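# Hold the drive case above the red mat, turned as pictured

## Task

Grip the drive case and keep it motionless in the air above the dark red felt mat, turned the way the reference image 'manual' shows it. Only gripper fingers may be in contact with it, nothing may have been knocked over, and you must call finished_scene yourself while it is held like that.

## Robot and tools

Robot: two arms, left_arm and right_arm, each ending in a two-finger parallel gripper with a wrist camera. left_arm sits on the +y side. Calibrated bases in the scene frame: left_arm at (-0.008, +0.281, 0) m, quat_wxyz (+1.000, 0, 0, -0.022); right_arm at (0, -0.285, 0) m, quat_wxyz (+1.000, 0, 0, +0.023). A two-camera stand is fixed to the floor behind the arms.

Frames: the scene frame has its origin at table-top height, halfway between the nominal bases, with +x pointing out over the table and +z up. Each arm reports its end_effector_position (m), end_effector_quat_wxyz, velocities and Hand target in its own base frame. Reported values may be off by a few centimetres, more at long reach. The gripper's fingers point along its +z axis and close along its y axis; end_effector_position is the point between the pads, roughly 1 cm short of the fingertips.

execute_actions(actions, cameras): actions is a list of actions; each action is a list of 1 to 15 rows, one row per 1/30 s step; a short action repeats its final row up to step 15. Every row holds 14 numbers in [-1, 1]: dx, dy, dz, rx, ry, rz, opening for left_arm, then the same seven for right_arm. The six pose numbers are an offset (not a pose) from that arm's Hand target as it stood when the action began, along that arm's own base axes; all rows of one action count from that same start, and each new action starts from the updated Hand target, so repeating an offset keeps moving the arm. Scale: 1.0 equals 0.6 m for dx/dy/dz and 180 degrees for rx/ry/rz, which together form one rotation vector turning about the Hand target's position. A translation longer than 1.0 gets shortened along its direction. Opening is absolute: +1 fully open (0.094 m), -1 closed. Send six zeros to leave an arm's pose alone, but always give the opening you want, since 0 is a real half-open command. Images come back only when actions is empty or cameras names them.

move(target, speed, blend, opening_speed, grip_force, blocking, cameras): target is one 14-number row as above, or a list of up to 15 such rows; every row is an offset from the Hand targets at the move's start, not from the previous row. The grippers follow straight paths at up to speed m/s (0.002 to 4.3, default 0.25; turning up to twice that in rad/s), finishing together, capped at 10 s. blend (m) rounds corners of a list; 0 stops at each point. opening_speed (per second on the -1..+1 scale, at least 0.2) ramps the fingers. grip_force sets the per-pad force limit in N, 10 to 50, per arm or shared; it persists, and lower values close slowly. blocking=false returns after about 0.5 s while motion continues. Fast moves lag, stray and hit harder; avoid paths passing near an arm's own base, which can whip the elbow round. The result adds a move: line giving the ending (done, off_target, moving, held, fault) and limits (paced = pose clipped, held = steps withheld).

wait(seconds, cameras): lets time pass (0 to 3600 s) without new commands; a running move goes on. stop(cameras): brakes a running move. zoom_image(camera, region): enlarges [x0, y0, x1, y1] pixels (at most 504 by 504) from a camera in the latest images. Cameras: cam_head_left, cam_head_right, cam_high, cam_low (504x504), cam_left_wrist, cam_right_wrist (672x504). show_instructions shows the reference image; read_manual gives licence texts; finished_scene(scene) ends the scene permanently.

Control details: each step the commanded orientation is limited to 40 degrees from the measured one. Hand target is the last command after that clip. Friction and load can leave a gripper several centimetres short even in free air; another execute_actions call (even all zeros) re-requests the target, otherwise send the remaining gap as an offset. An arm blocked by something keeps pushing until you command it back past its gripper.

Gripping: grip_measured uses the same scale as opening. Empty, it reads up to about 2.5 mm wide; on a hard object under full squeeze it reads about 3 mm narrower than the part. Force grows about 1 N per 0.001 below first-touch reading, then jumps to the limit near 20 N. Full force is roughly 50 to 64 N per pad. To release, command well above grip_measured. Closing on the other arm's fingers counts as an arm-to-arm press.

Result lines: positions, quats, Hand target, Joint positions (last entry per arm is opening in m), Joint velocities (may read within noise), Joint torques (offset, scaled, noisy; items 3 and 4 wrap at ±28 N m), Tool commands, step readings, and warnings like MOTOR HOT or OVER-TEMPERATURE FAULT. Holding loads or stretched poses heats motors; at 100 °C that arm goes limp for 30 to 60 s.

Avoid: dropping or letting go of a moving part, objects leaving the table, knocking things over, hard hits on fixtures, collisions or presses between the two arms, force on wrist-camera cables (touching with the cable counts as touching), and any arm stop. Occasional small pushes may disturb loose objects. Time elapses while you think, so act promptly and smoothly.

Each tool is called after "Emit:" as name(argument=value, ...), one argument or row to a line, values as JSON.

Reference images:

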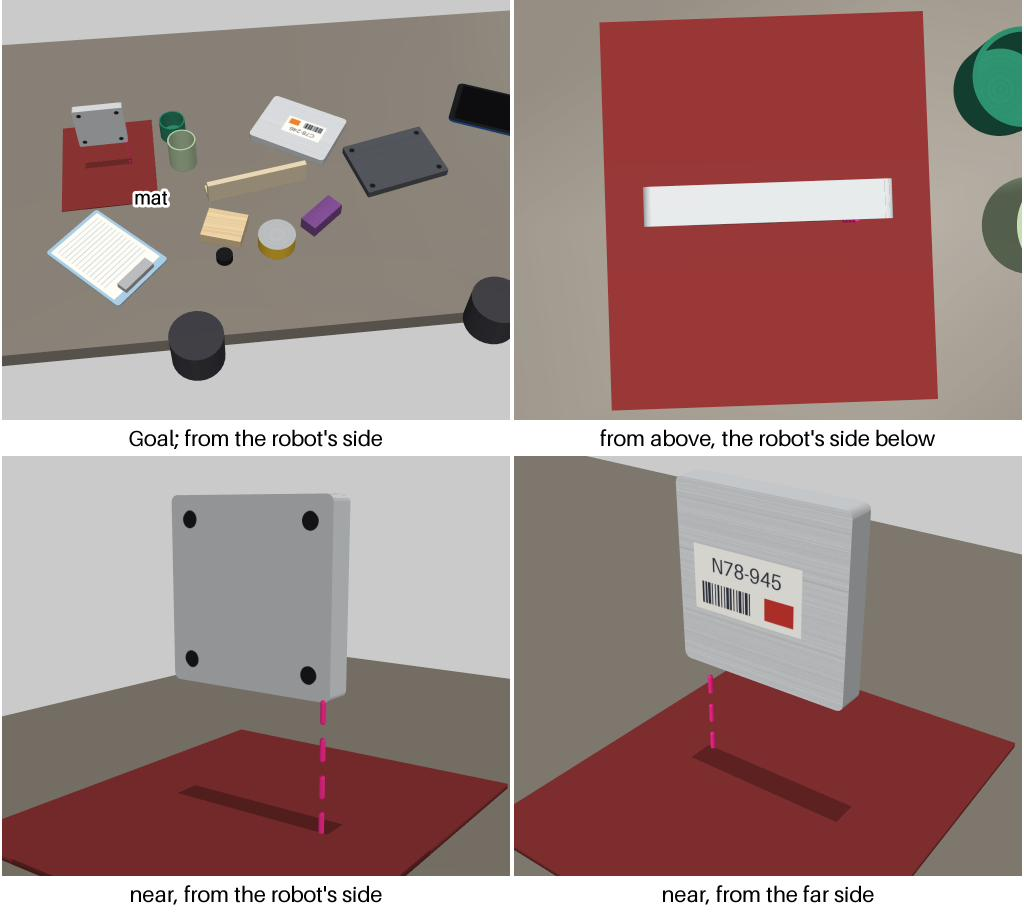

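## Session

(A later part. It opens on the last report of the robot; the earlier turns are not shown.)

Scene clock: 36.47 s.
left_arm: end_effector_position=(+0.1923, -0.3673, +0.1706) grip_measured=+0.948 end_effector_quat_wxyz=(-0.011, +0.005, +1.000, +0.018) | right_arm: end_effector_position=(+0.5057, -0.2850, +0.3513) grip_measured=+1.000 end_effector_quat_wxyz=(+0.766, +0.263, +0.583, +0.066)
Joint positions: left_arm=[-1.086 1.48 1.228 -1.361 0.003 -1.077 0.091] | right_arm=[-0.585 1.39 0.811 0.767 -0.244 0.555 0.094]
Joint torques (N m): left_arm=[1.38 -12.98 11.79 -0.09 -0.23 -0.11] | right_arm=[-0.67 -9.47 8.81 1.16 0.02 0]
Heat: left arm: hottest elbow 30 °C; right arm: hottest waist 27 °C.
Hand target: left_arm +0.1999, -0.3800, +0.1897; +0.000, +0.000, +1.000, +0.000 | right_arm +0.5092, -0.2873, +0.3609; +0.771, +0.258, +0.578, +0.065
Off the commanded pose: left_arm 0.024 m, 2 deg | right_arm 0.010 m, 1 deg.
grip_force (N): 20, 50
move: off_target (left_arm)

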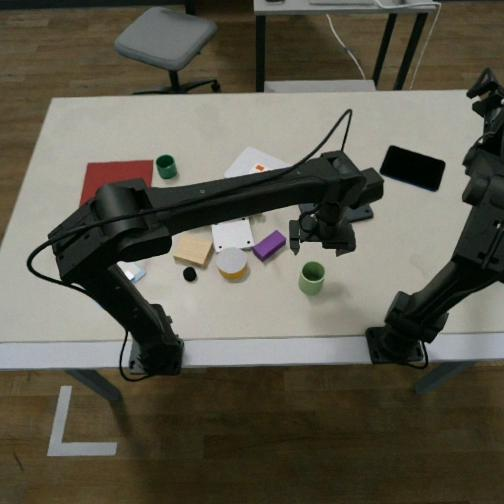

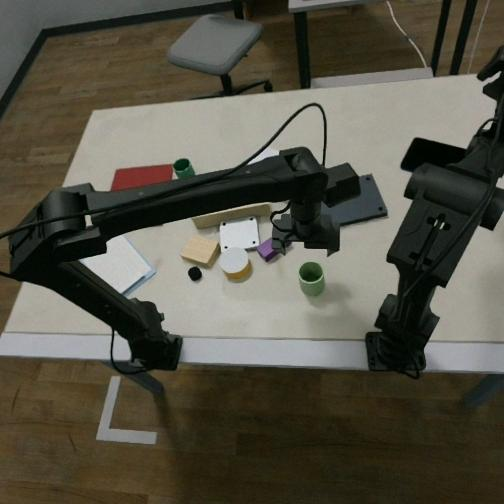

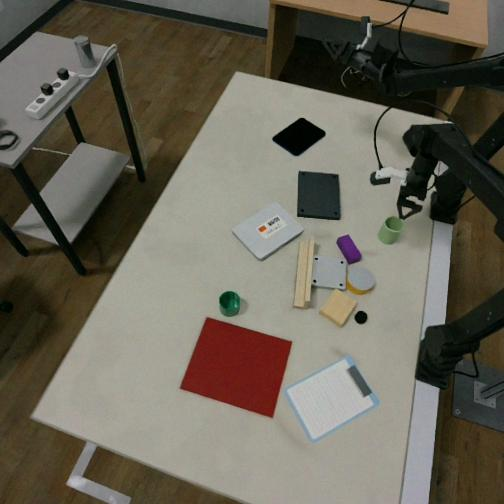

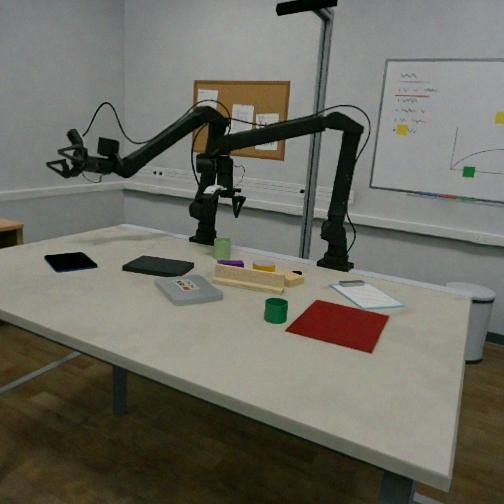

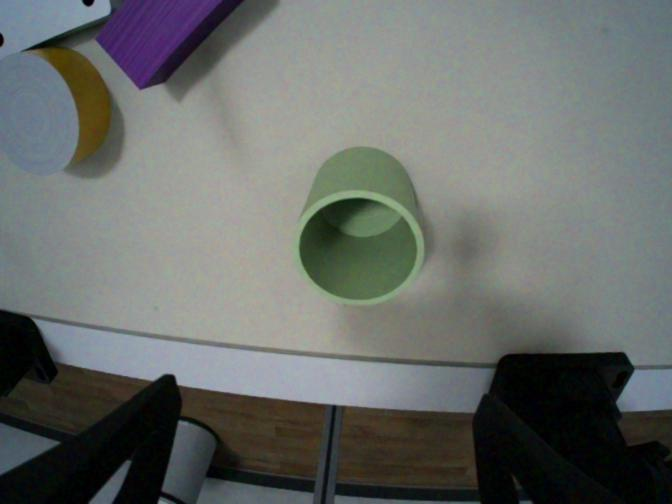

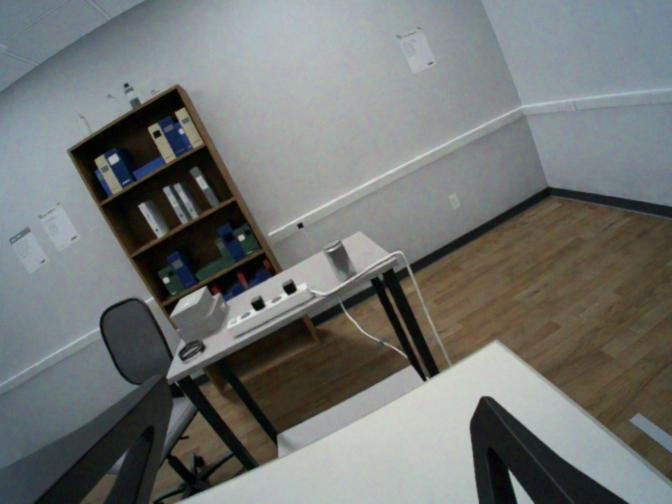

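Emit:
move(
  target=[0.3333, 0.35, 0.1171, 0,0,0, 1, 0,0,0,0,0,0,1],
  speed=0.3,
  cameras=["cam_left_wrist","cam_head_left","cam_high"],
)

Emit:
zoom_image(
  camera="cam_left_wrist",
  region=[180, 60, 520, 315],
)

Emit:
zoom_image(
  camera="cam_head_left",
  region=[160, 180, 310, 300],
)

Emit:
zoom_image(
  camera="cam_high",
  region=[270, 220, 390, 340],
)

Scene clock: 38.80 s.
left_arm: end_effector_position=(+0.3888, -0.1603, +0.2428) grip_measured=+0.998 end_effector_quat_wxyz=(-0.016, -0.009, +1.000, +0.009) | right_arm: end_effector_position=(+0.5057, -0.2850, +0.3513) grip_measured=+1.000 end_effector_quat_wxyz=(+0.766, +0.263, +0.583, +0.066)
Joint positions: left_arm=[-0.391 1.462 1.4 -1.545 -0.004 -0.41 0.094] | right_arm=[-0.585 1.39 0.811 0.767 -0.244 0.555 0.094]
Joint torques (N m): left_arm=[-0.15 -12.45 12.23 -0.13 0.04 0.04] | right_arm=[-0.67 -9.52 8.83 1.17 0.02 0.01]
Heat: left arm: hottest elbow 30 °C; right arm: hottest waist 27 °C.
Hand target: left_arm +0.3999, -0.1699, +0.2600; +0.000, +0.000, +1.000, +0.000 | right_arm +0.5092, -0.2873, +0.3609; +0.771, +0.258, +0.578, +0.065
Off the commanded pose: left_arm 0.023 m, 2 deg | right_arm 0.010 m, 1 deg.
grip_force (N): 20, 50
move: off_target (left_arm)
Images, in order (width x height): cam_head_left 504x504, cam_high 504x504, cam_left_wrist 672x504.

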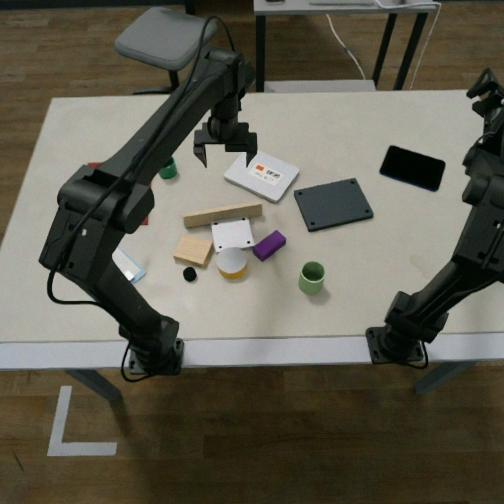

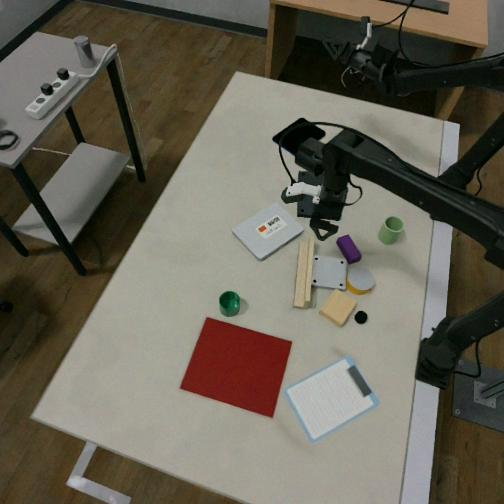

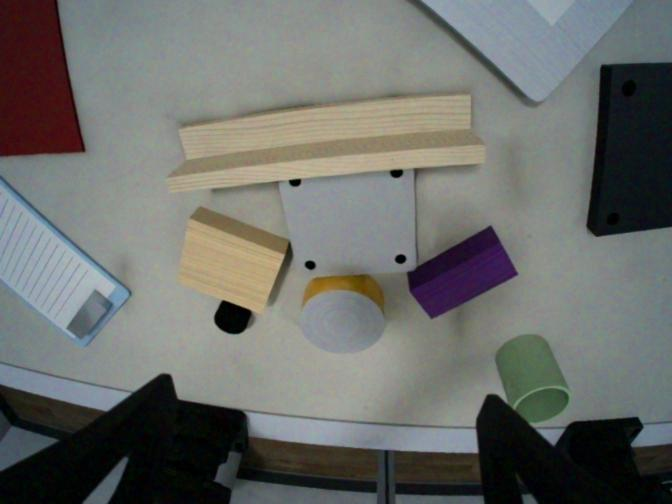

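Scaled by 1.482 from the camera's image (finer frame: 960x720).

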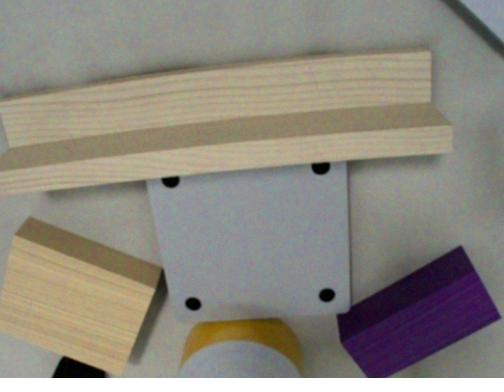

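Scaled by 3.360.

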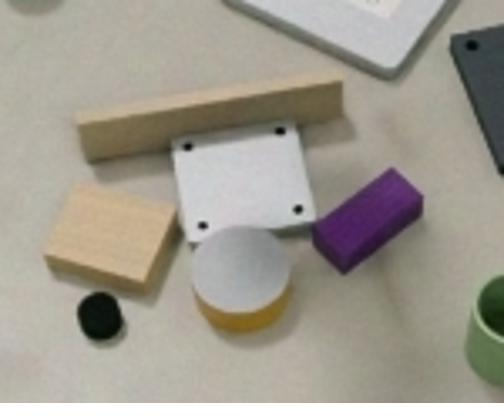

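Scaled by 4.200.

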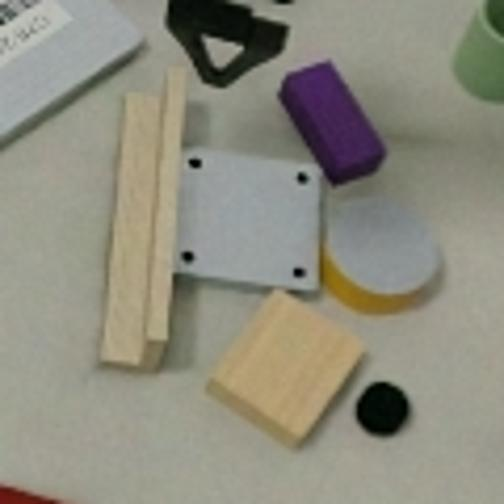

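Emit:
move(
  target=[-0.2757, -0.0035, -0.2333, 0,0,0, 1, 0,0,0,0,0,0,1],
  speed=0.25,
  cameras=["cam_left_wrist","cam_head_left","cam_head_right"],
)

Emit:
zoom_image(
  camera="cam_left_wrist",
  region=[120, 200, 560, 504],
)

Scene clock: 52.97 s.
left_arm: end_effector_position=(+0.2334, -0.1694, +0.1179) grip_measured=+0.998 end_effector_quat_wxyz=(-0.009, +0.001, +1.000, +0.005) | right_arm: end_effector_position=(+0.5057, -0.2850, +0.3513) grip_measured=+1.000 end_effector_quat_wxyz=(+0.766, +0.263, +0.583, +0.066)
Joint positions: left_arm=[-0.625 1.174 0.798 -1.215 0.002 -0.622 0.094] | right_arm=[-0.585 1.39 0.811 0.767 -0.244 0.555 0.094]
Joint torques (N m): left_arm=[0.62 -7.47 7.73 0.73 -0.16 -0.13] | right_arm=[-0.73 -9.47 8.77 1.17 0.02 0.01]
Heat: left arm: hottest elbow 31 °C; right arm: hottest waist 27 °C.
Hand target: left_arm +0.2345, -0.1721, +0.1201; +0.000, +0.000, +1.000, +0.000 | right_arm +0.5092, -0.2873, +0.3609; +0.771, +0.258, +0.578, +0.065
Off the commanded pose: left_arm 0.004 m, 1 deg | right_arm 0.010 m, 1 deg.
grip_force (N): 20, 50
move: done
Images, in order (width x height): cam_head_left 504x504, cam_head_right 504x504, cam_left_wrist 672x504.

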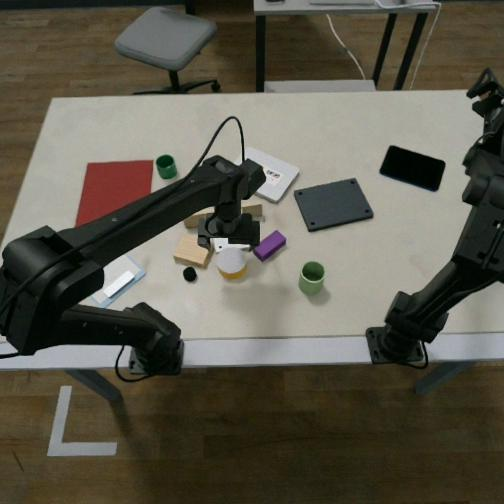

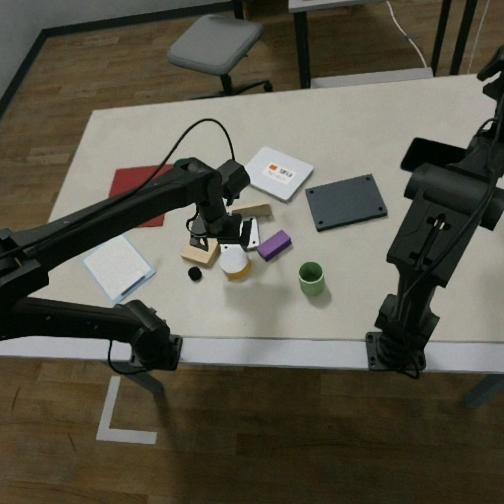

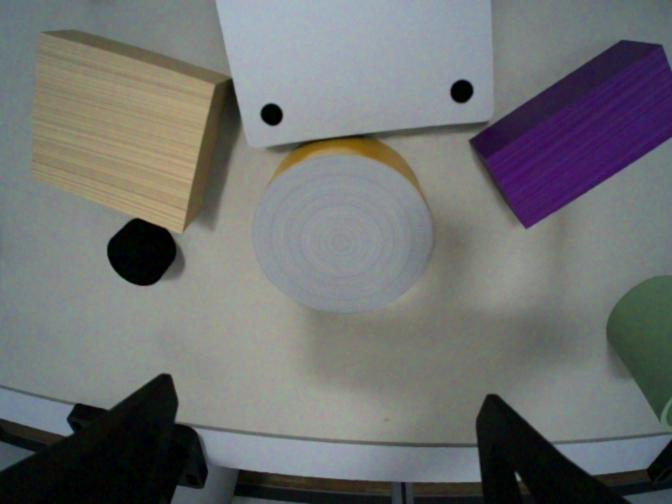

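Scaled by 1.145 from the camera's image (finer frame: 960x720).

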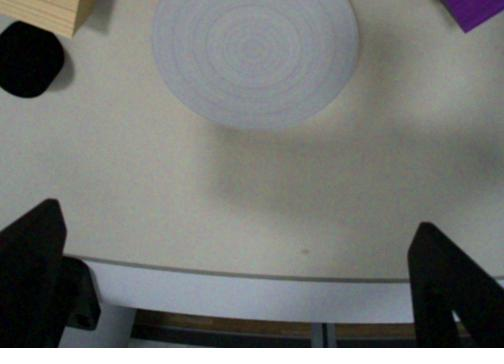

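Emit:
move(
  target=[
    [0.0158, -0.0033, -0.11, 0,0,0, -0.9, 0,0,0,0,0,0,1],
    [0.0158, -0.0033, -0.14, 0,0,0, -0.9, 0,0,0,0,0,0,1],
  ],
  speed=[0.15,0.04],
  cameras=["cam_left_wrist"],
)

Scene clock: 60.73 s.
left_arm: end_effector_position=(+0.2463, -0.1781, +0.0450) grip_measured=-0.500 end_effector_quat_wxyz=(+0.008, +0.001, +1.000, -0.005) | right_arm: end_effector_position=(+0.5057, -0.2850, +0.3513) grip_measured=+1.000 end_effector_quat_wxyz=(+0.766, +0.263, +0.583, +0.066)
Joint positions: left_arm=[-0.625 1.304 0.688 -0.935 0 -0.623 0.023] | right_arm=[-0.585 1.39 0.811 0.767 -0.244 0.555 0.094]
Joint velocities: left_arm=[-0.005 0.005 -0.012 0.007 0.007 -0.051 -0.01] | right_arm=[within noise]
Joint torques (N m): left_arm=[1.08 -5.66 6.11 0.68 -0.12 0.05] | right_arm=[-0.67 -9.47 8.79 1.16 0.02 0.01]
Heat: left arm: hottest elbow 31 °C; right arm: hottest elbow 27 °C.
Hand target: left_arm +0.2440, -0.1741, +0.0361; +0.000, +0.000, +1.000, +0.000 | right_arm +0.5092, -0.2873, +0.3609; +0.771, +0.258, +0.578, +0.065
Off the commanded pose: left_arm 0.010 m, 1 deg | right_arm 0.010 m, 1 deg.
grip_force (N): 20, 50
move: moving (left_arm; no rest 5 s after the path's end)

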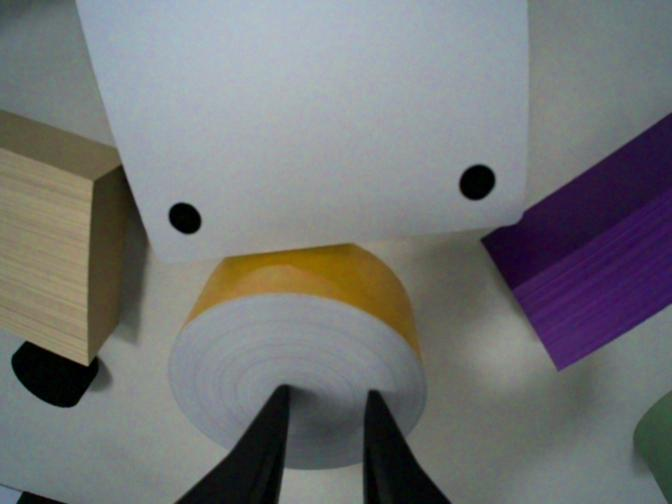

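Emit:
move(
  target=[
    [0, 0, -0.02, 0,0,0, -0.5, 0,0,0,0,0,0,1],
    [-0.1333, -0.02, -0.02, 0,0,0, -0.5, 0,0,0,0,0,0,1],
  ],
  speed=[0.04,0.04],
  blend=[0.01,0],
  cameras=["cam_left_wrist"],
)

Scene clock: 64.03 s.
left_arm: end_effector_position=(+0.1687, -0.1870, +0.0250) grip_measured=-0.502 end_effector_quat_wxyz=(+0.004, +0.000, +1.000, -0.002) | right_arm: end_effector_position=(+0.5057, -0.2850, +0.3513) grip_measured=+1.000 end_effector_quat_wxyz=(+0.766, +0.263, +0.583, +0.066)
Joint positions: left_arm=[-0.837 1.203 0.539 -0.899 -0.003 -0.837 0.023] | right_arm=[-0.585 1.39 0.811 0.767 -0.244 0.555 0.094]
Joint torques (N m): left_arm=[0.21 -5.36 6.27 0.08 -0.03 -0.08] | right_arm=[-0.67 -9.52 8.79 1.16 0.02 0.01]
Heat: left arm: hottest elbow 31 °C; right arm: hottest elbow 27 °C.
Hand target: left_arm +0.1639, -0.1859, +0.0240; +0.000, +0.000, +1.000, +0.000 | right_arm +0.5092, -0.2873, +0.3609; +0.771, +0.258, +0.578, +0.065
Off the commanded pose: left_arm 0.005 m, 0 deg | right_arm 0.010 m, 1 deg.
grip_force (N): 20, 50
move: done; blend cut to 0.0062 m at target 1

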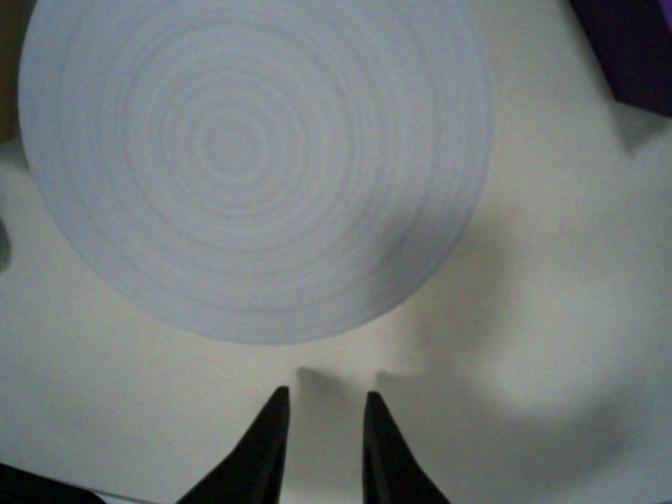

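Emit:
move(
  target=[
    [0, 0, 0.15, 0,0,0, -0.5, 0,0,0,0,0,0,1],
    [0.1, 0.01, 0.16, 0,0,0, 1, 0,0,0,0,0,0,1],
  ],
  speed=[0.15,0.15],
  blend=[0.01,0],
  cameras=["cam_left_wrist","cam_head_left"],
)

Scene clock: 66.57 s.
left_arm: end_effector_position=(+0.2078, -0.1684, +0.1037) grip_measured=+0.998 end_effector_quat_wxyz=(-0.015, -0.001, +1.000, +0.015) | right_arm: end_effector_position=(+0.5057, -0.2850, +0.3513) grip_measured=+1.000 end_effector_quat_wxyz=(+0.766, +0.263, +0.583, +0.066)
Joint positions: left_arm=[-0.681 1.146 0.736 -1.203 -0.004 -0.684 0.094] | right_arm=[-0.585 1.39 0.811 0.767 -0.244 0.555 0.094]
Joint torques (N m): left_arm=[1.61 -5.19 11.49 0.09 0 0.07] | right_arm=[-0.67 -9.47 8.77 1.17 0.02 0.01]
Heat: left arm: hottest elbow 32 °C; right arm: hottest elbow 27 °C.
Hand target: left_arm +0.2239, -0.1799, +0.1200; +0.000, +0.000, +1.000, +0.000 | right_arm +0.5092, -0.2873, +0.3609; +0.771, +0.258, +0.578, +0.065
Off the commanded pose: left_arm 0.026 m, 2 deg | right_arm 0.010 m, 1 deg.
grip_force (N): 20, 50
move: off_target (left_arm); target 2's new opening was sent with left_arm's hand 0.026 m and 2 deg from that target
Images, in order (width x height): cam_head_left 504x504, cam_left_wrist 672x504.

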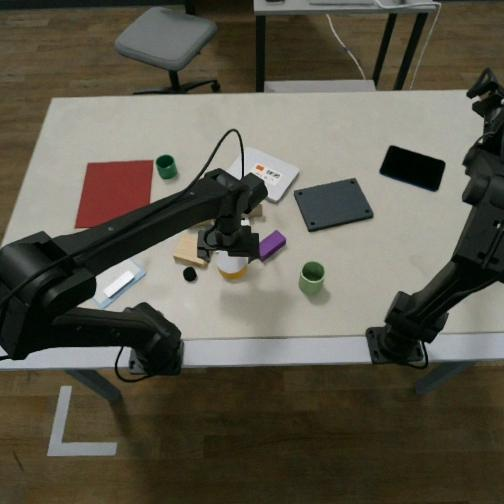

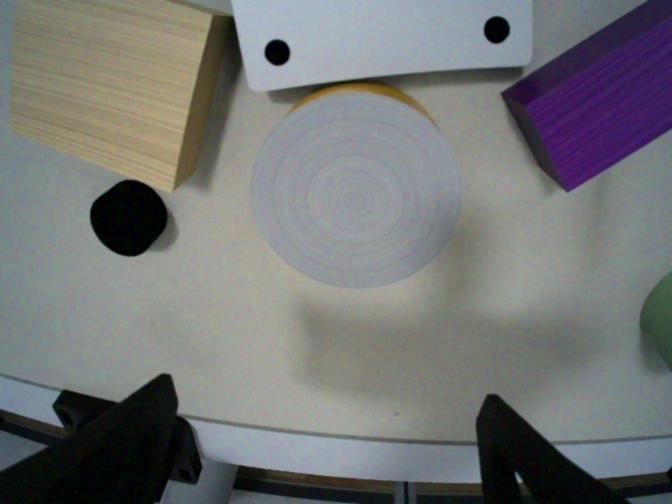

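Emit:
move(
  target=[
    [0.0568, 0.1132, -0.0333, 0,0,0, -0.97, 0,0,0,0,0,0,1],
    [0.0568, 0.1132, -0.1, 0,0,0, -0.97, 0,0,0,0,0,0,1],
  ],
  speed=[0.15,0.08],
  grip_force=50,
  cameras=["cam_left_wrist","cam_head_left"],
)

Scene clock: 71.33 s.
left_arm: end_effector_position=(+0.2573, -0.1126, +0.0634) grip_measured=-0.968 end_effector_quat_wxyz=(+0.000, -0.002, +1.000, +0.002) | right_arm: end_effector_position=(+0.5057, -0.2850, +0.3513) grip_measured=+1.000 end_effector_quat_wxyz=(+0.766, +0.263, +0.583, +0.066)
Joint positions: left_arm=[-0.413 1.217 0.672 -1.027 -0.004 -0.417 0.002] | right_arm=[-0.585 1.39 0.811 0.767 -0.244 0.555 0.094]
Joint torques (N m): left_arm=[1.32 -6.01 6.79 0.85 0.03 0.07] | right_arm=[-0.62 -9.47 8.77 1.14 0.02 0]
Heat: left arm: hottest elbow 32 °C; right arm: hottest elbow 27 °C.
Hand target: left_arm +0.2580, -0.1120, +0.0601; +0.000, +0.000, +1.000, +0.000 | right_arm +0.5092, -0.2873, +0.3609; +0.771, +0.258, +0.578, +0.065
Off the commanded pose: left_arm 0.004 m, 0 deg | right_arm 0.010 m, 1 deg.
move: done
Images, in order (width x height): cam_head_left 504x504, cam_left_wrist 672x504.

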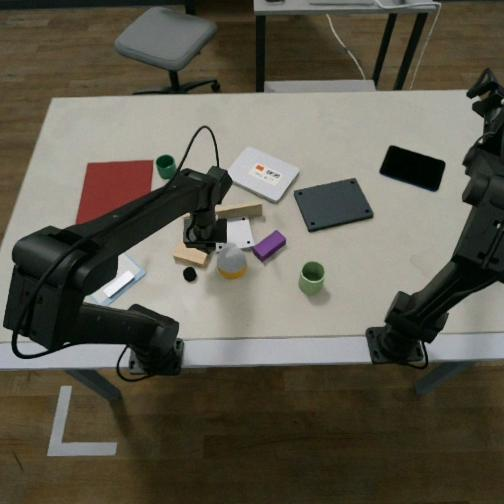

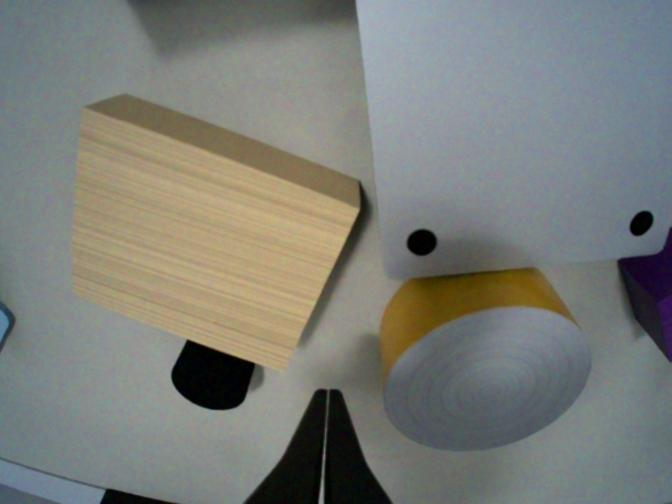

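Emit:
move(
  target=[
    [-0.005, -0.0075, 0, 0,0,0, -0.97, 0,0,0,0,0,0,1],
    [-0.005, -0.0075, -0.0617, 0,0,0, -0.97, 0,0,0,0,0,0,1],
  ],
  speed=[0.1,0.05],
  cameras=["cam_left_wrist"],
)

Scene clock: 73.43 s.
left_arm: end_effector_position=(+0.2572, -0.1134, +0.0271) grip_measured=-0.968 end_effector_quat_wxyz=(+0.002, -0.002, +1.000, +0.001) | right_arm: end_effector_position=(+0.5057, -0.2850, +0.3513) grip_measured=+1.000 end_effector_quat_wxyz=(+0.766, +0.263, +0.583, +0.066)
Joint positions: left_arm=[-0.416 1.29 0.616 -0.896 -0.004 -0.419 0.002] | right_arm=[-0.585 1.39 0.811 0.767 -0.244 0.555 0.094]
Joint torques (N m): left_arm=[0.26 -5.77 6.23 0.79 0.02 -0.09] | right_arm=[-0.73 -9.47 8.8 1.14 0.02 0.01]
Heat: left arm: hottest elbow 32 °C; right arm: hottest elbow 27 °C.
Hand target: left_arm +0.2551, -0.1166, +0.0231; +0.000, +0.000, +1.000, +0.000 | right_arm +0.5092, -0.2873, +0.3609; +0.771, +0.258, +0.578, +0.065
Off the commanded pose: left_arm 0.005 m, 0 deg | right_arm 0.010 m, 1 deg.
move: done

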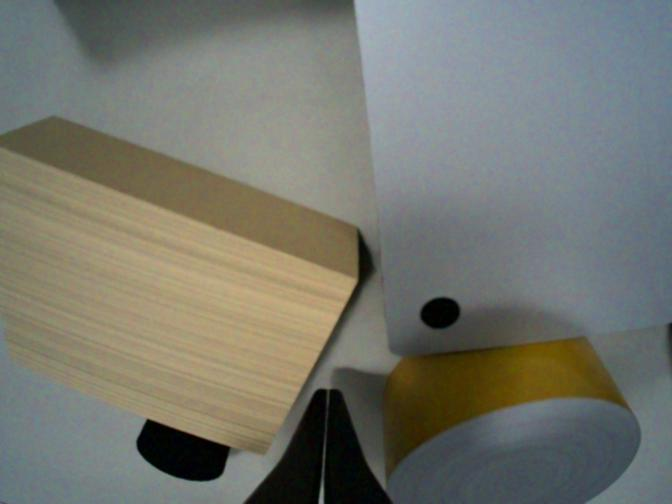

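Emit:
move(
  target=[0, -0.0867, 0.0, 0,0,0, -0.97, 0,0,0,0,0,0,1],
  speed=[0.05],
  cameras=["cam_left_wrist","cam_head_left"],
)

Scene clock: 75.47 s.
left_arm: end_effector_position=(+0.2361, -0.1520, +0.0141) grip_measured=-0.968 end_effector_quat_wxyz=(-0.019, -0.001, +1.000, +0.014) | right_arm: end_effector_position=(+0.5057, -0.2850, +0.3513) grip_measured=+1.000 end_effector_quat_wxyz=(+0.766, +0.263, +0.583, +0.066)
Joint positions: left_arm=[-0.572 1.353 0.629 -0.893 -0.003 -0.574 0.002] | right_arm=[-0.585 1.39 0.811 0.767 -0.244 0.555 0.094]
Joint torques (N m): left_arm=[0.26 -6.59 9.61 0.68 -0.01 -0.11] | right_arm=[-0.67 -9.41 8.79 1.17 0.02 0.01]
Heat: left arm: hottest elbow 32 °C; right arm: hottest elbow 27 °C.
Hand target: left_arm +0.2549, -0.1685, +0.0229; +0.000, +0.000, +1.000, +0.000 | right_arm +0.5092, -0.2873, +0.3609; +0.771, +0.258, +0.578, +0.065
Off the commanded pose: left_arm 0.027 m, 3 deg | right_arm 0.010 m, 1 deg.
move: off_target (left_arm)
Images, in order (width x height): cam_head_left 504x504, cam_left_wrist 672x504.

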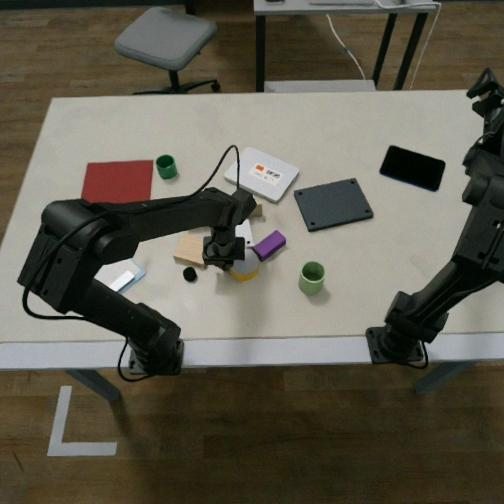

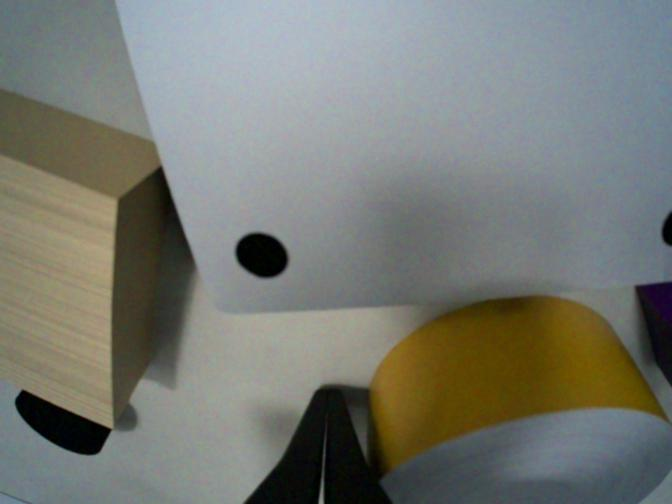

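Emit:
move(
  target=[
    [0.02, 0.046, 0.0, 0,0,0, -0.97, 0,0,0,0,0,0,1],
    [-0.005, -0.085, 0.005, 0,0,0, -0.97, 0,0,0,0,0,0,1],
  ],
  speed=[0.08,0.05],
  cameras=["cam_left_wrist","cam_head_left"],
)

Scene clock: 79.50 s.
left_arm: end_effector_position=(+0.2372, -0.2020, +0.0166) grip_measured=-0.968 end_effector_quat_wxyz=(-0.013, +0.000, +1.000, +0.013) | right_arm: end_effector_position=(+0.5057, -0.2850, +0.3513) grip_measured=+1.000 end_effector_quat_wxyz=(+0.766, +0.263, +0.583, +0.066)
Joint positions: left_arm=[-0.705 1.421 0.705 -0.891 -0.002 -0.706 0.002] | right_arm=[-0.585 1.39 0.811 0.767 -0.244 0.555 0.094]
Joint torques (N m): left_arm=[0.21 -7.65 9.76 0.2 -0.07 -0.12] | right_arm=[-0.67 -9.47 8.83 1.14 0.02 0.01]
Heat: left arm: hottest elbow 33 °C; right arm: hottest elbow 28 °C.
Hand target: left_arm +0.2521, -0.2195, +0.0260; +0.000, +0.000, +1.000, +0.000 | right_arm +0.5092, -0.2873, +0.3609; +0.771, +0.258, +0.578, +0.065
Off the commanded pose: left_arm 0.025 m, 2 deg | right_arm 0.010 m, 1 deg.
move: off_target (left_arm)
Images, in order (width x height): cam_head_left 504x504, cam_left_wrist 672x504.

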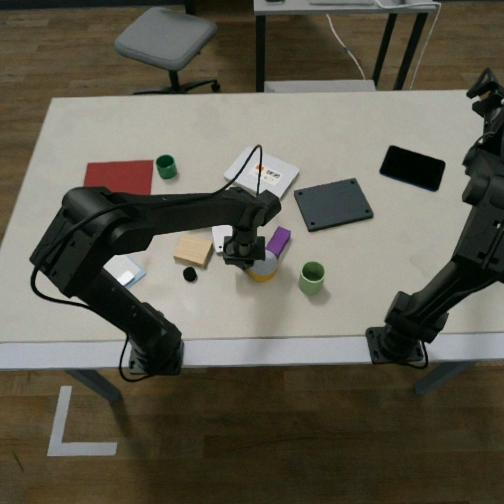

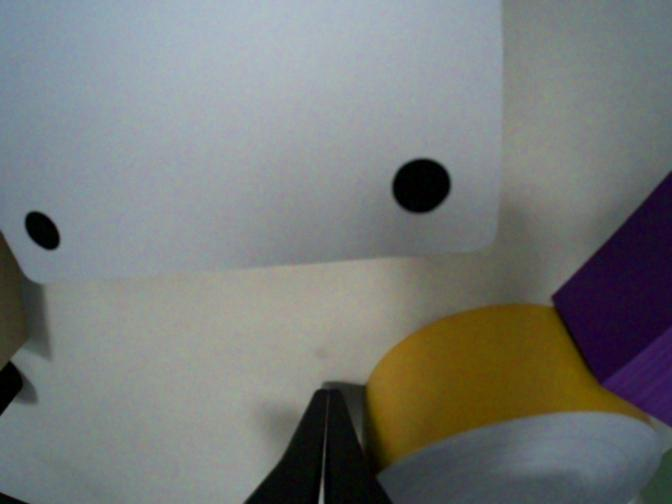

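Emit:
move(
  target=[
    [0.005, 0.055, 0.007, 0,0,0, -0.97, 0,0,0,0,0,0,1],
    [0.005, 0.066, 0.14, 0,0,0, -0.97, 0,0,0,0,0,0,1],
    [-0.0035,0.069,0.14,0.0698,-0.0571,-0.4335,-0.97, 0,0,0,0,0,0,1],
  ],
  speed=[0.08,0.12,0.2],
  blend=[0.005,0.005,0],
  cameras=["cam_left_wrist","cam_head_left","cam_head_right"],
)

Scene clock: 90.70 s.
left_arm: end_effector_position=(+0.2512, -0.1756, +0.1097) grip_measured=-0.968 end_effector_quat_wxyz=(+0.075, +0.621, +0.773, +0.101) | right_arm: end_effector_position=(+0.5057, -0.2850, +0.3513) grip_measured=+1.000 end_effector_quat_wxyz=(+0.766, +0.263, +0.583, +0.066)
Joint positions: left_arm=[-0.727 1.121 0.718 -1.025 -0.21 0.641 0.002] | right_arm=[-0.585 1.39 0.811 0.767 -0.244 0.555 0.094]
Joint torques (N m): left_arm=[0.5 -6.65 7.38 1.07 -0.16 0] | right_arm=[-0.67 -9.52 8.81 1.16 0.02 0.01]
Heat: left arm: hottest elbow 32 °C; right arm: hottest elbow 28 °C.
Hand target: left_arm +0.2499, -0.1782, +0.1100; +0.083, +0.627, +0.768, +0.101 | right_arm +0.5092, -0.2873, +0.3609; +0.771, +0.258, +0.578, +0.065
Off the commanded pose: left_arm 0.003 m, 1 deg | right_arm 0.010 m, 1 deg.
move: done
Images, in order (width x height): cam_head_left 504x504, cam_head_right 504x504, cam_left_wrist 672x504.

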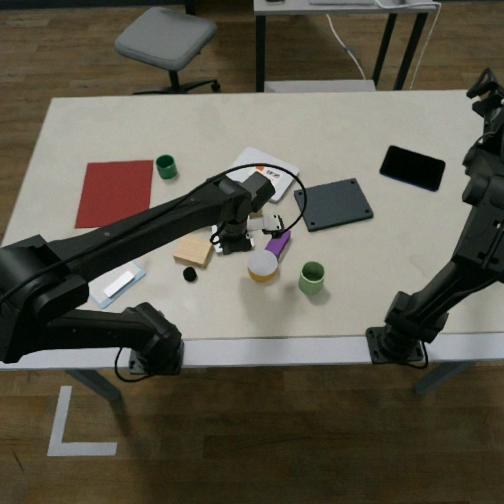

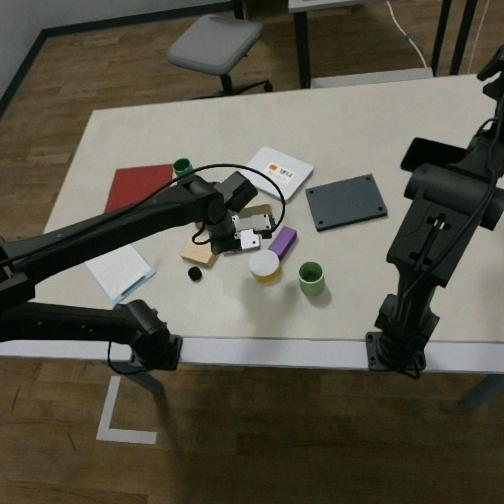

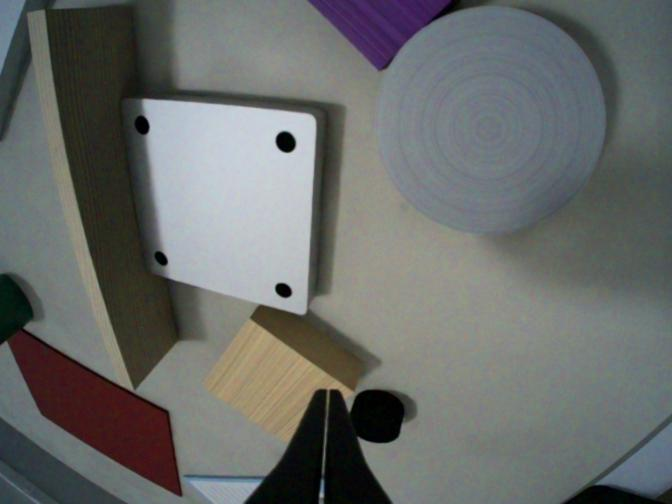

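Emit:
move(
  target=[
    [0.005, -0.003, -0.156, 0,0,0, -0.97, 0,0,0,0,0,0,1],
  ],
  speed=[0.1],
  cameras=["cam_left_wrist"],
)

Scene clock: 92.60 s.
left_arm: end_effector_position=(+0.2538, -0.1778, +0.0190) grip_measured=-0.968 end_effector_quat_wxyz=(+0.081, +0.622, +0.773, +0.101) | right_arm: end_effector_position=(+0.5057, -0.2850, +0.3513) grip_measured=+1.000 end_effector_quat_wxyz=(+0.766, +0.263, +0.583, +0.066)
Joint positions: left_arm=[-0.727 1.295 0.571 -0.691 -0.21 0.645 0.002] | right_arm=[-0.585 1.39 0.811 0.767 -0.244 0.555 0.094]
Joint torques (N m): left_arm=[0.44 -6.12 6.27 1.17 -0.14 0.03] | right_arm=[-0.67 -9.47 8.77 1.14 0.02 0.01]
Heat: left arm: hottest elbow 32 °C; right arm: hottest elbow 28 °C.
Hand target: left_arm +0.2530, -0.1800, +0.0165; +0.083, +0.627, +0.768, +0.101 | right_arm +0.5092, -0.2873, +0.3609; +0.771, +0.258, +0.578, +0.065
Off the commanded pose: left_arm 0.003 m, 1 deg | right_arm 0.010 m, 1 deg.
move: done

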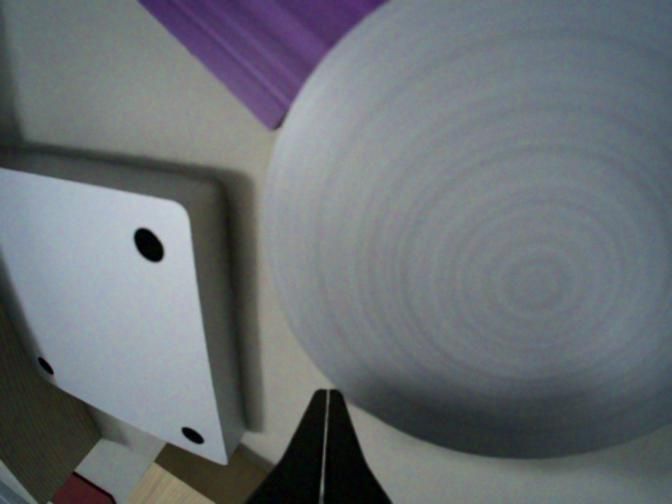

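Emit:
move(
  target=[
    [0.049, 0.0095, 0, 0,0,0, -0.97, 0,0,0,0,0,0,1],
  ],
  speed=[0.05],
  cameras=["cam_left_wrist"],
)

Scene clock: 94.07 s.
left_arm: end_effector_position=(+0.2667, -0.1658, +0.0123) grip_measured=-0.968 end_effector_quat_wxyz=(+0.072, +0.630, +0.767, +0.103) | right_arm: end_effector_position=(+0.5057, -0.2850, +0.3513) grip_measured=+1.000 end_effector_quat_wxyz=(+0.766, +0.263, +0.583, +0.066)
Joint positions: left_arm=[-0.666 1.326 0.576 -0.671 -0.202 0.724 0.002] | right_arm=[-0.585 1.39 0.811 0.767 -0.244 0.555 0.094]
Joint torques (N m): left_arm=[1.73 -5.3 8.85 1.05 0.06 0.06] | right_arm=[-0.73 -9.41 8.79 1.13 0.02 0.01]
Heat: left arm: hottest elbow 32 °C; right arm: hottest elbow 28 °C.
Hand target: left_arm +0.2823, -0.1742, +0.0164; +0.083, +0.627, +0.768, +0.101 | right_arm +0.5092, -0.2873, +0.3609; +0.771, +0.258, +0.578, +0.065
Off the commanded pose: left_arm 0.018 m, 1 deg | right_arm 0.010 m, 1 deg.
move: off_target (left_arm)

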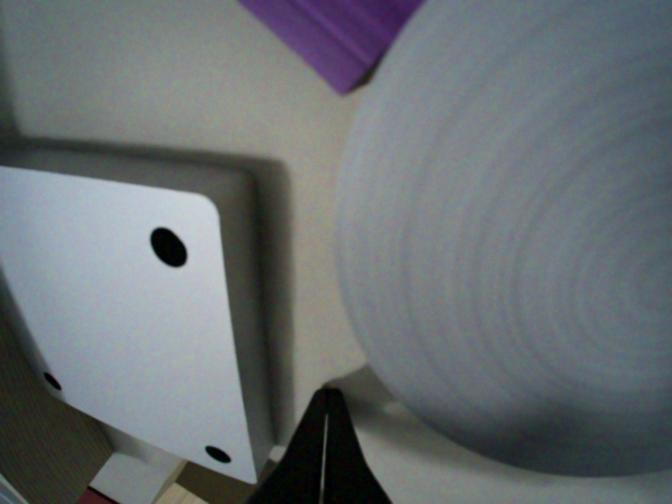

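Emit:
move(
  target=[
    [-0.03, 0.01, 0.007, 0,0,0, -0.97, 0,0,0,0,0,0,1],
    [-0.035, -0.11, 0.007, 0,0,0, -0.97, 0,0,0,0,0,0,1],
  ],
  speed=[0.05,0.05],
  cameras=["cam_left_wrist","cam_head_left"],
)

Scene clock: 97.70 s.
left_arm: end_effector_position=(+0.2521, -0.2241, +0.0131) grip_measured=-0.968 end_effector_quat_wxyz=(+0.073, +0.628, +0.768, +0.103) | right_arm: end_effector_position=(+0.5057, -0.2850, +0.3513) grip_measured=+1.000 end_effector_quat_wxyz=(+0.766, +0.263, +0.583, +0.066)
Joint positions: left_arm=[-0.841 1.408 0.659 -0.707 -0.226 0.542 0.002] | right_arm=[-0.585 1.39 0.811 0.767 -0.244 0.555 0.094]
Joint torques (N m): left_arm=[0.5 -7.3 9.42 0.28 -0.18 -0.14] | right_arm=[-0.62 -9.47 8.79 1.16 0.02 0.01]
Heat: left arm: hottest elbow 32 °C; right arm: hottest elbow 28 °C.
Hand target: left_arm +0.2614, -0.2402, +0.0206; +0.083, +0.627, +0.768, +0.101 | right_arm +0.5092, -0.2873, +0.3609; +0.771, +0.258, +0.578, +0.065
Off the commanded pose: left_arm 0.020 m, 1 deg | right_arm 0.010 m, 1 deg.
move: off_target (left_arm)
Images, in order (width x height): cam_head_left 504x504, cam_left_wrist 672x504.

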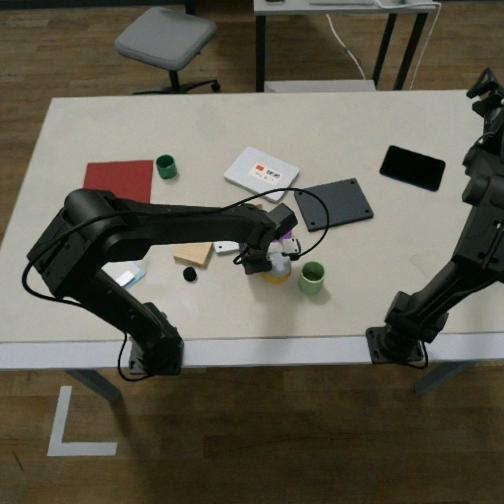

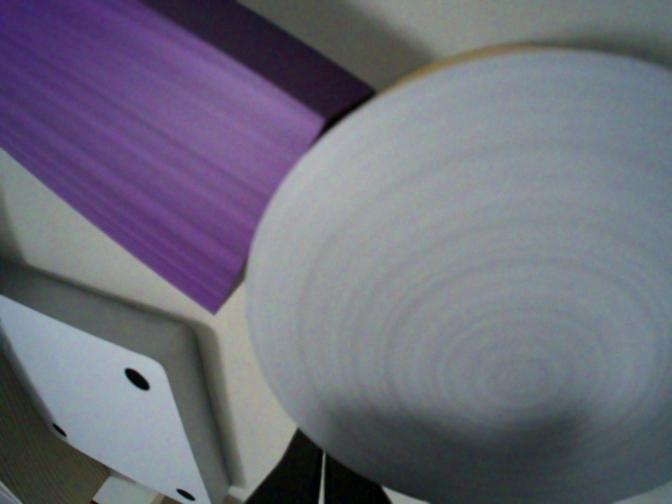

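Emit:
move(
  target=[
    [-0.014, 0.10, -0.0068, 0,0,0, -0.97, 0,0,0,0,0,0,1],
    [0.06, 0.114, -0.0068, 0,0,0, -0.97, 0,0,0,0,0,0,1],
  ],
  speed=[0.1,0.05],
  cameras=["cam_left_wrist","cam_head_left"],
)

Scene clock: 100.60 s.
left_arm: end_effector_position=(+0.2814, -0.1637, +0.0126) grip_measured=-0.968 end_effector_quat_wxyz=(+0.071, +0.629, +0.767, +0.102) | right_arm: end_effector_position=(+0.5057, -0.2850, +0.3513) grip_measured=+1.000 end_effector_quat_wxyz=(+0.766, +0.263, +0.583, +0.066)
Joint positions: left_arm=[-0.63 1.353 0.602 -0.663 -0.196 0.76 0.002] | right_arm=[-0.585 1.39 0.811 0.767 -0.244 0.555 0.094]
Joint torques (N m): left_arm=[1.49 -5.95 9.11 1.02 0.04 -0.01] | right_arm=[-0.73 -9.47 8.79 1.14 0.02 0.01]
Heat: left arm: hottest elbow 32 °C; right arm: hottest elbow 28 °C.
Hand target: left_arm +0.2974, -0.1718, +0.0166; +0.083, +0.627, +0.768, +0.101 | right_arm +0.5092, -0.2873, +0.3609; +0.771, +0.258, +0.578, +0.065
Off the commanded pose: left_arm 0.018 m, 1 deg | right_arm 0.010 m, 1 deg.
move: off_target (left_arm)
Images, in order (width x height): cam_head_left 504x504, cam_left_wrist 672x504.

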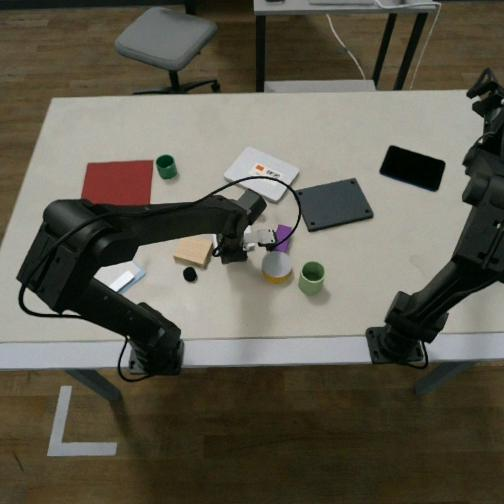

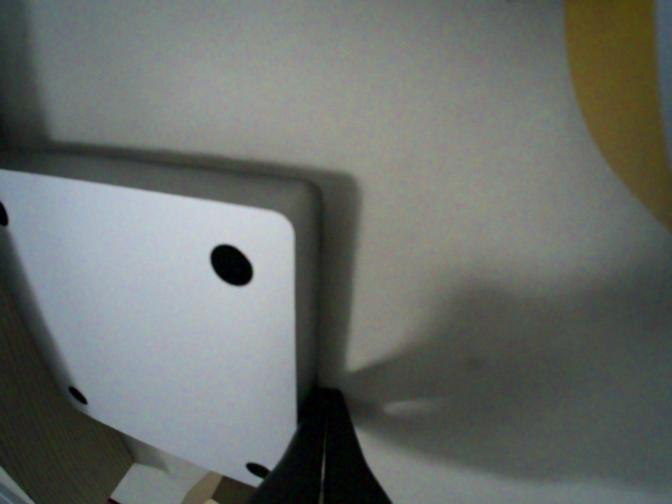

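Emit:
move(
  target=[
    [0.033, 0.006, 0, 0,0,0, -0.97, 0,0,0,0,0,0,1],
  ],
  speed=[0.05],
  cameras=["cam_left_wrist","cam_high"],
)

Emit:
zoom_image(
  camera="cam_high",
  region=[230, 190, 390, 340],
)

Scene clock: 101.80 s.
left_arm: end_effector_position=(+0.2856, -0.1640, +0.0128) grip_measured=-0.969 end_effector_quat_wxyz=(+0.068, +0.639, +0.761, +0.092) | right_arm: end_effector_position=(+0.5057, -0.2850, +0.3513) grip_measured=+1.000 end_effector_quat_wxyz=(+0.766, +0.263, +0.583, +0.066)
Joint positions: left_arm=[-0.61 1.364 0.616 -0.67 -0.171 0.8 0.001] | right_arm=[-0.585 1.39 0.811 0.767 -0.244 0.555 0.094]
Joint torques (N m): left_arm=[3.55 -4.19 10.29 1.66 -0.59 0.09] | right_arm=[-0.67 -9.47 8.79 1.14 0.02 0.01]
Heat: left arm: hottest elbow 32 °C; right arm: hottest elbow 28 °C.
Hand target: left_arm +0.3172, -0.1684, +0.0166; +0.083, +0.627, +0.768, +0.101 | right_arm +0.5092, -0.2873, +0.3609; +0.771, +0.258, +0.578, +0.065
Off the commanded pose: left_arm 0.032 m, 3 deg | right_arm 0.010 m, 1 deg.
move: off_target (left_arm)
Images, in order (width x height): cam_high 504x504, cam_left_wrist 672x504.

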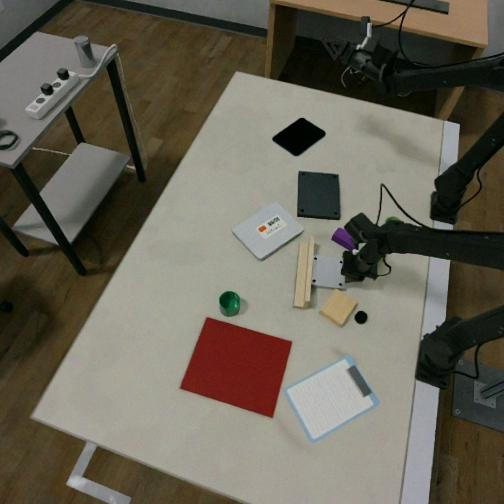

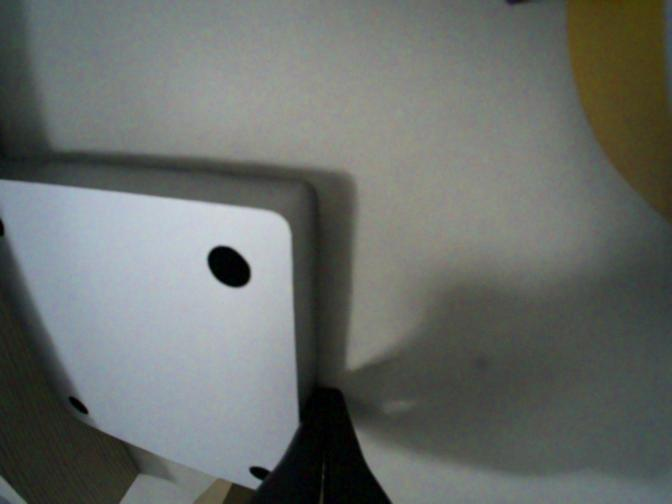

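Scaled by 3.150.

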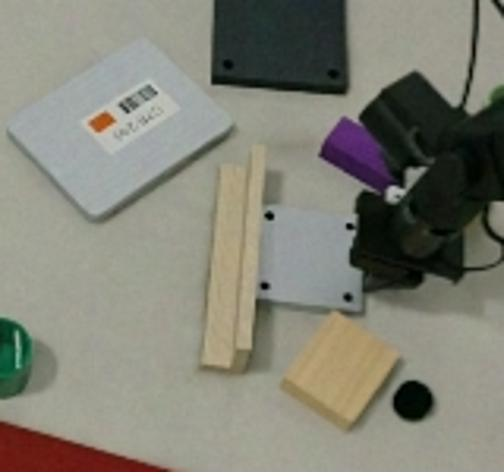

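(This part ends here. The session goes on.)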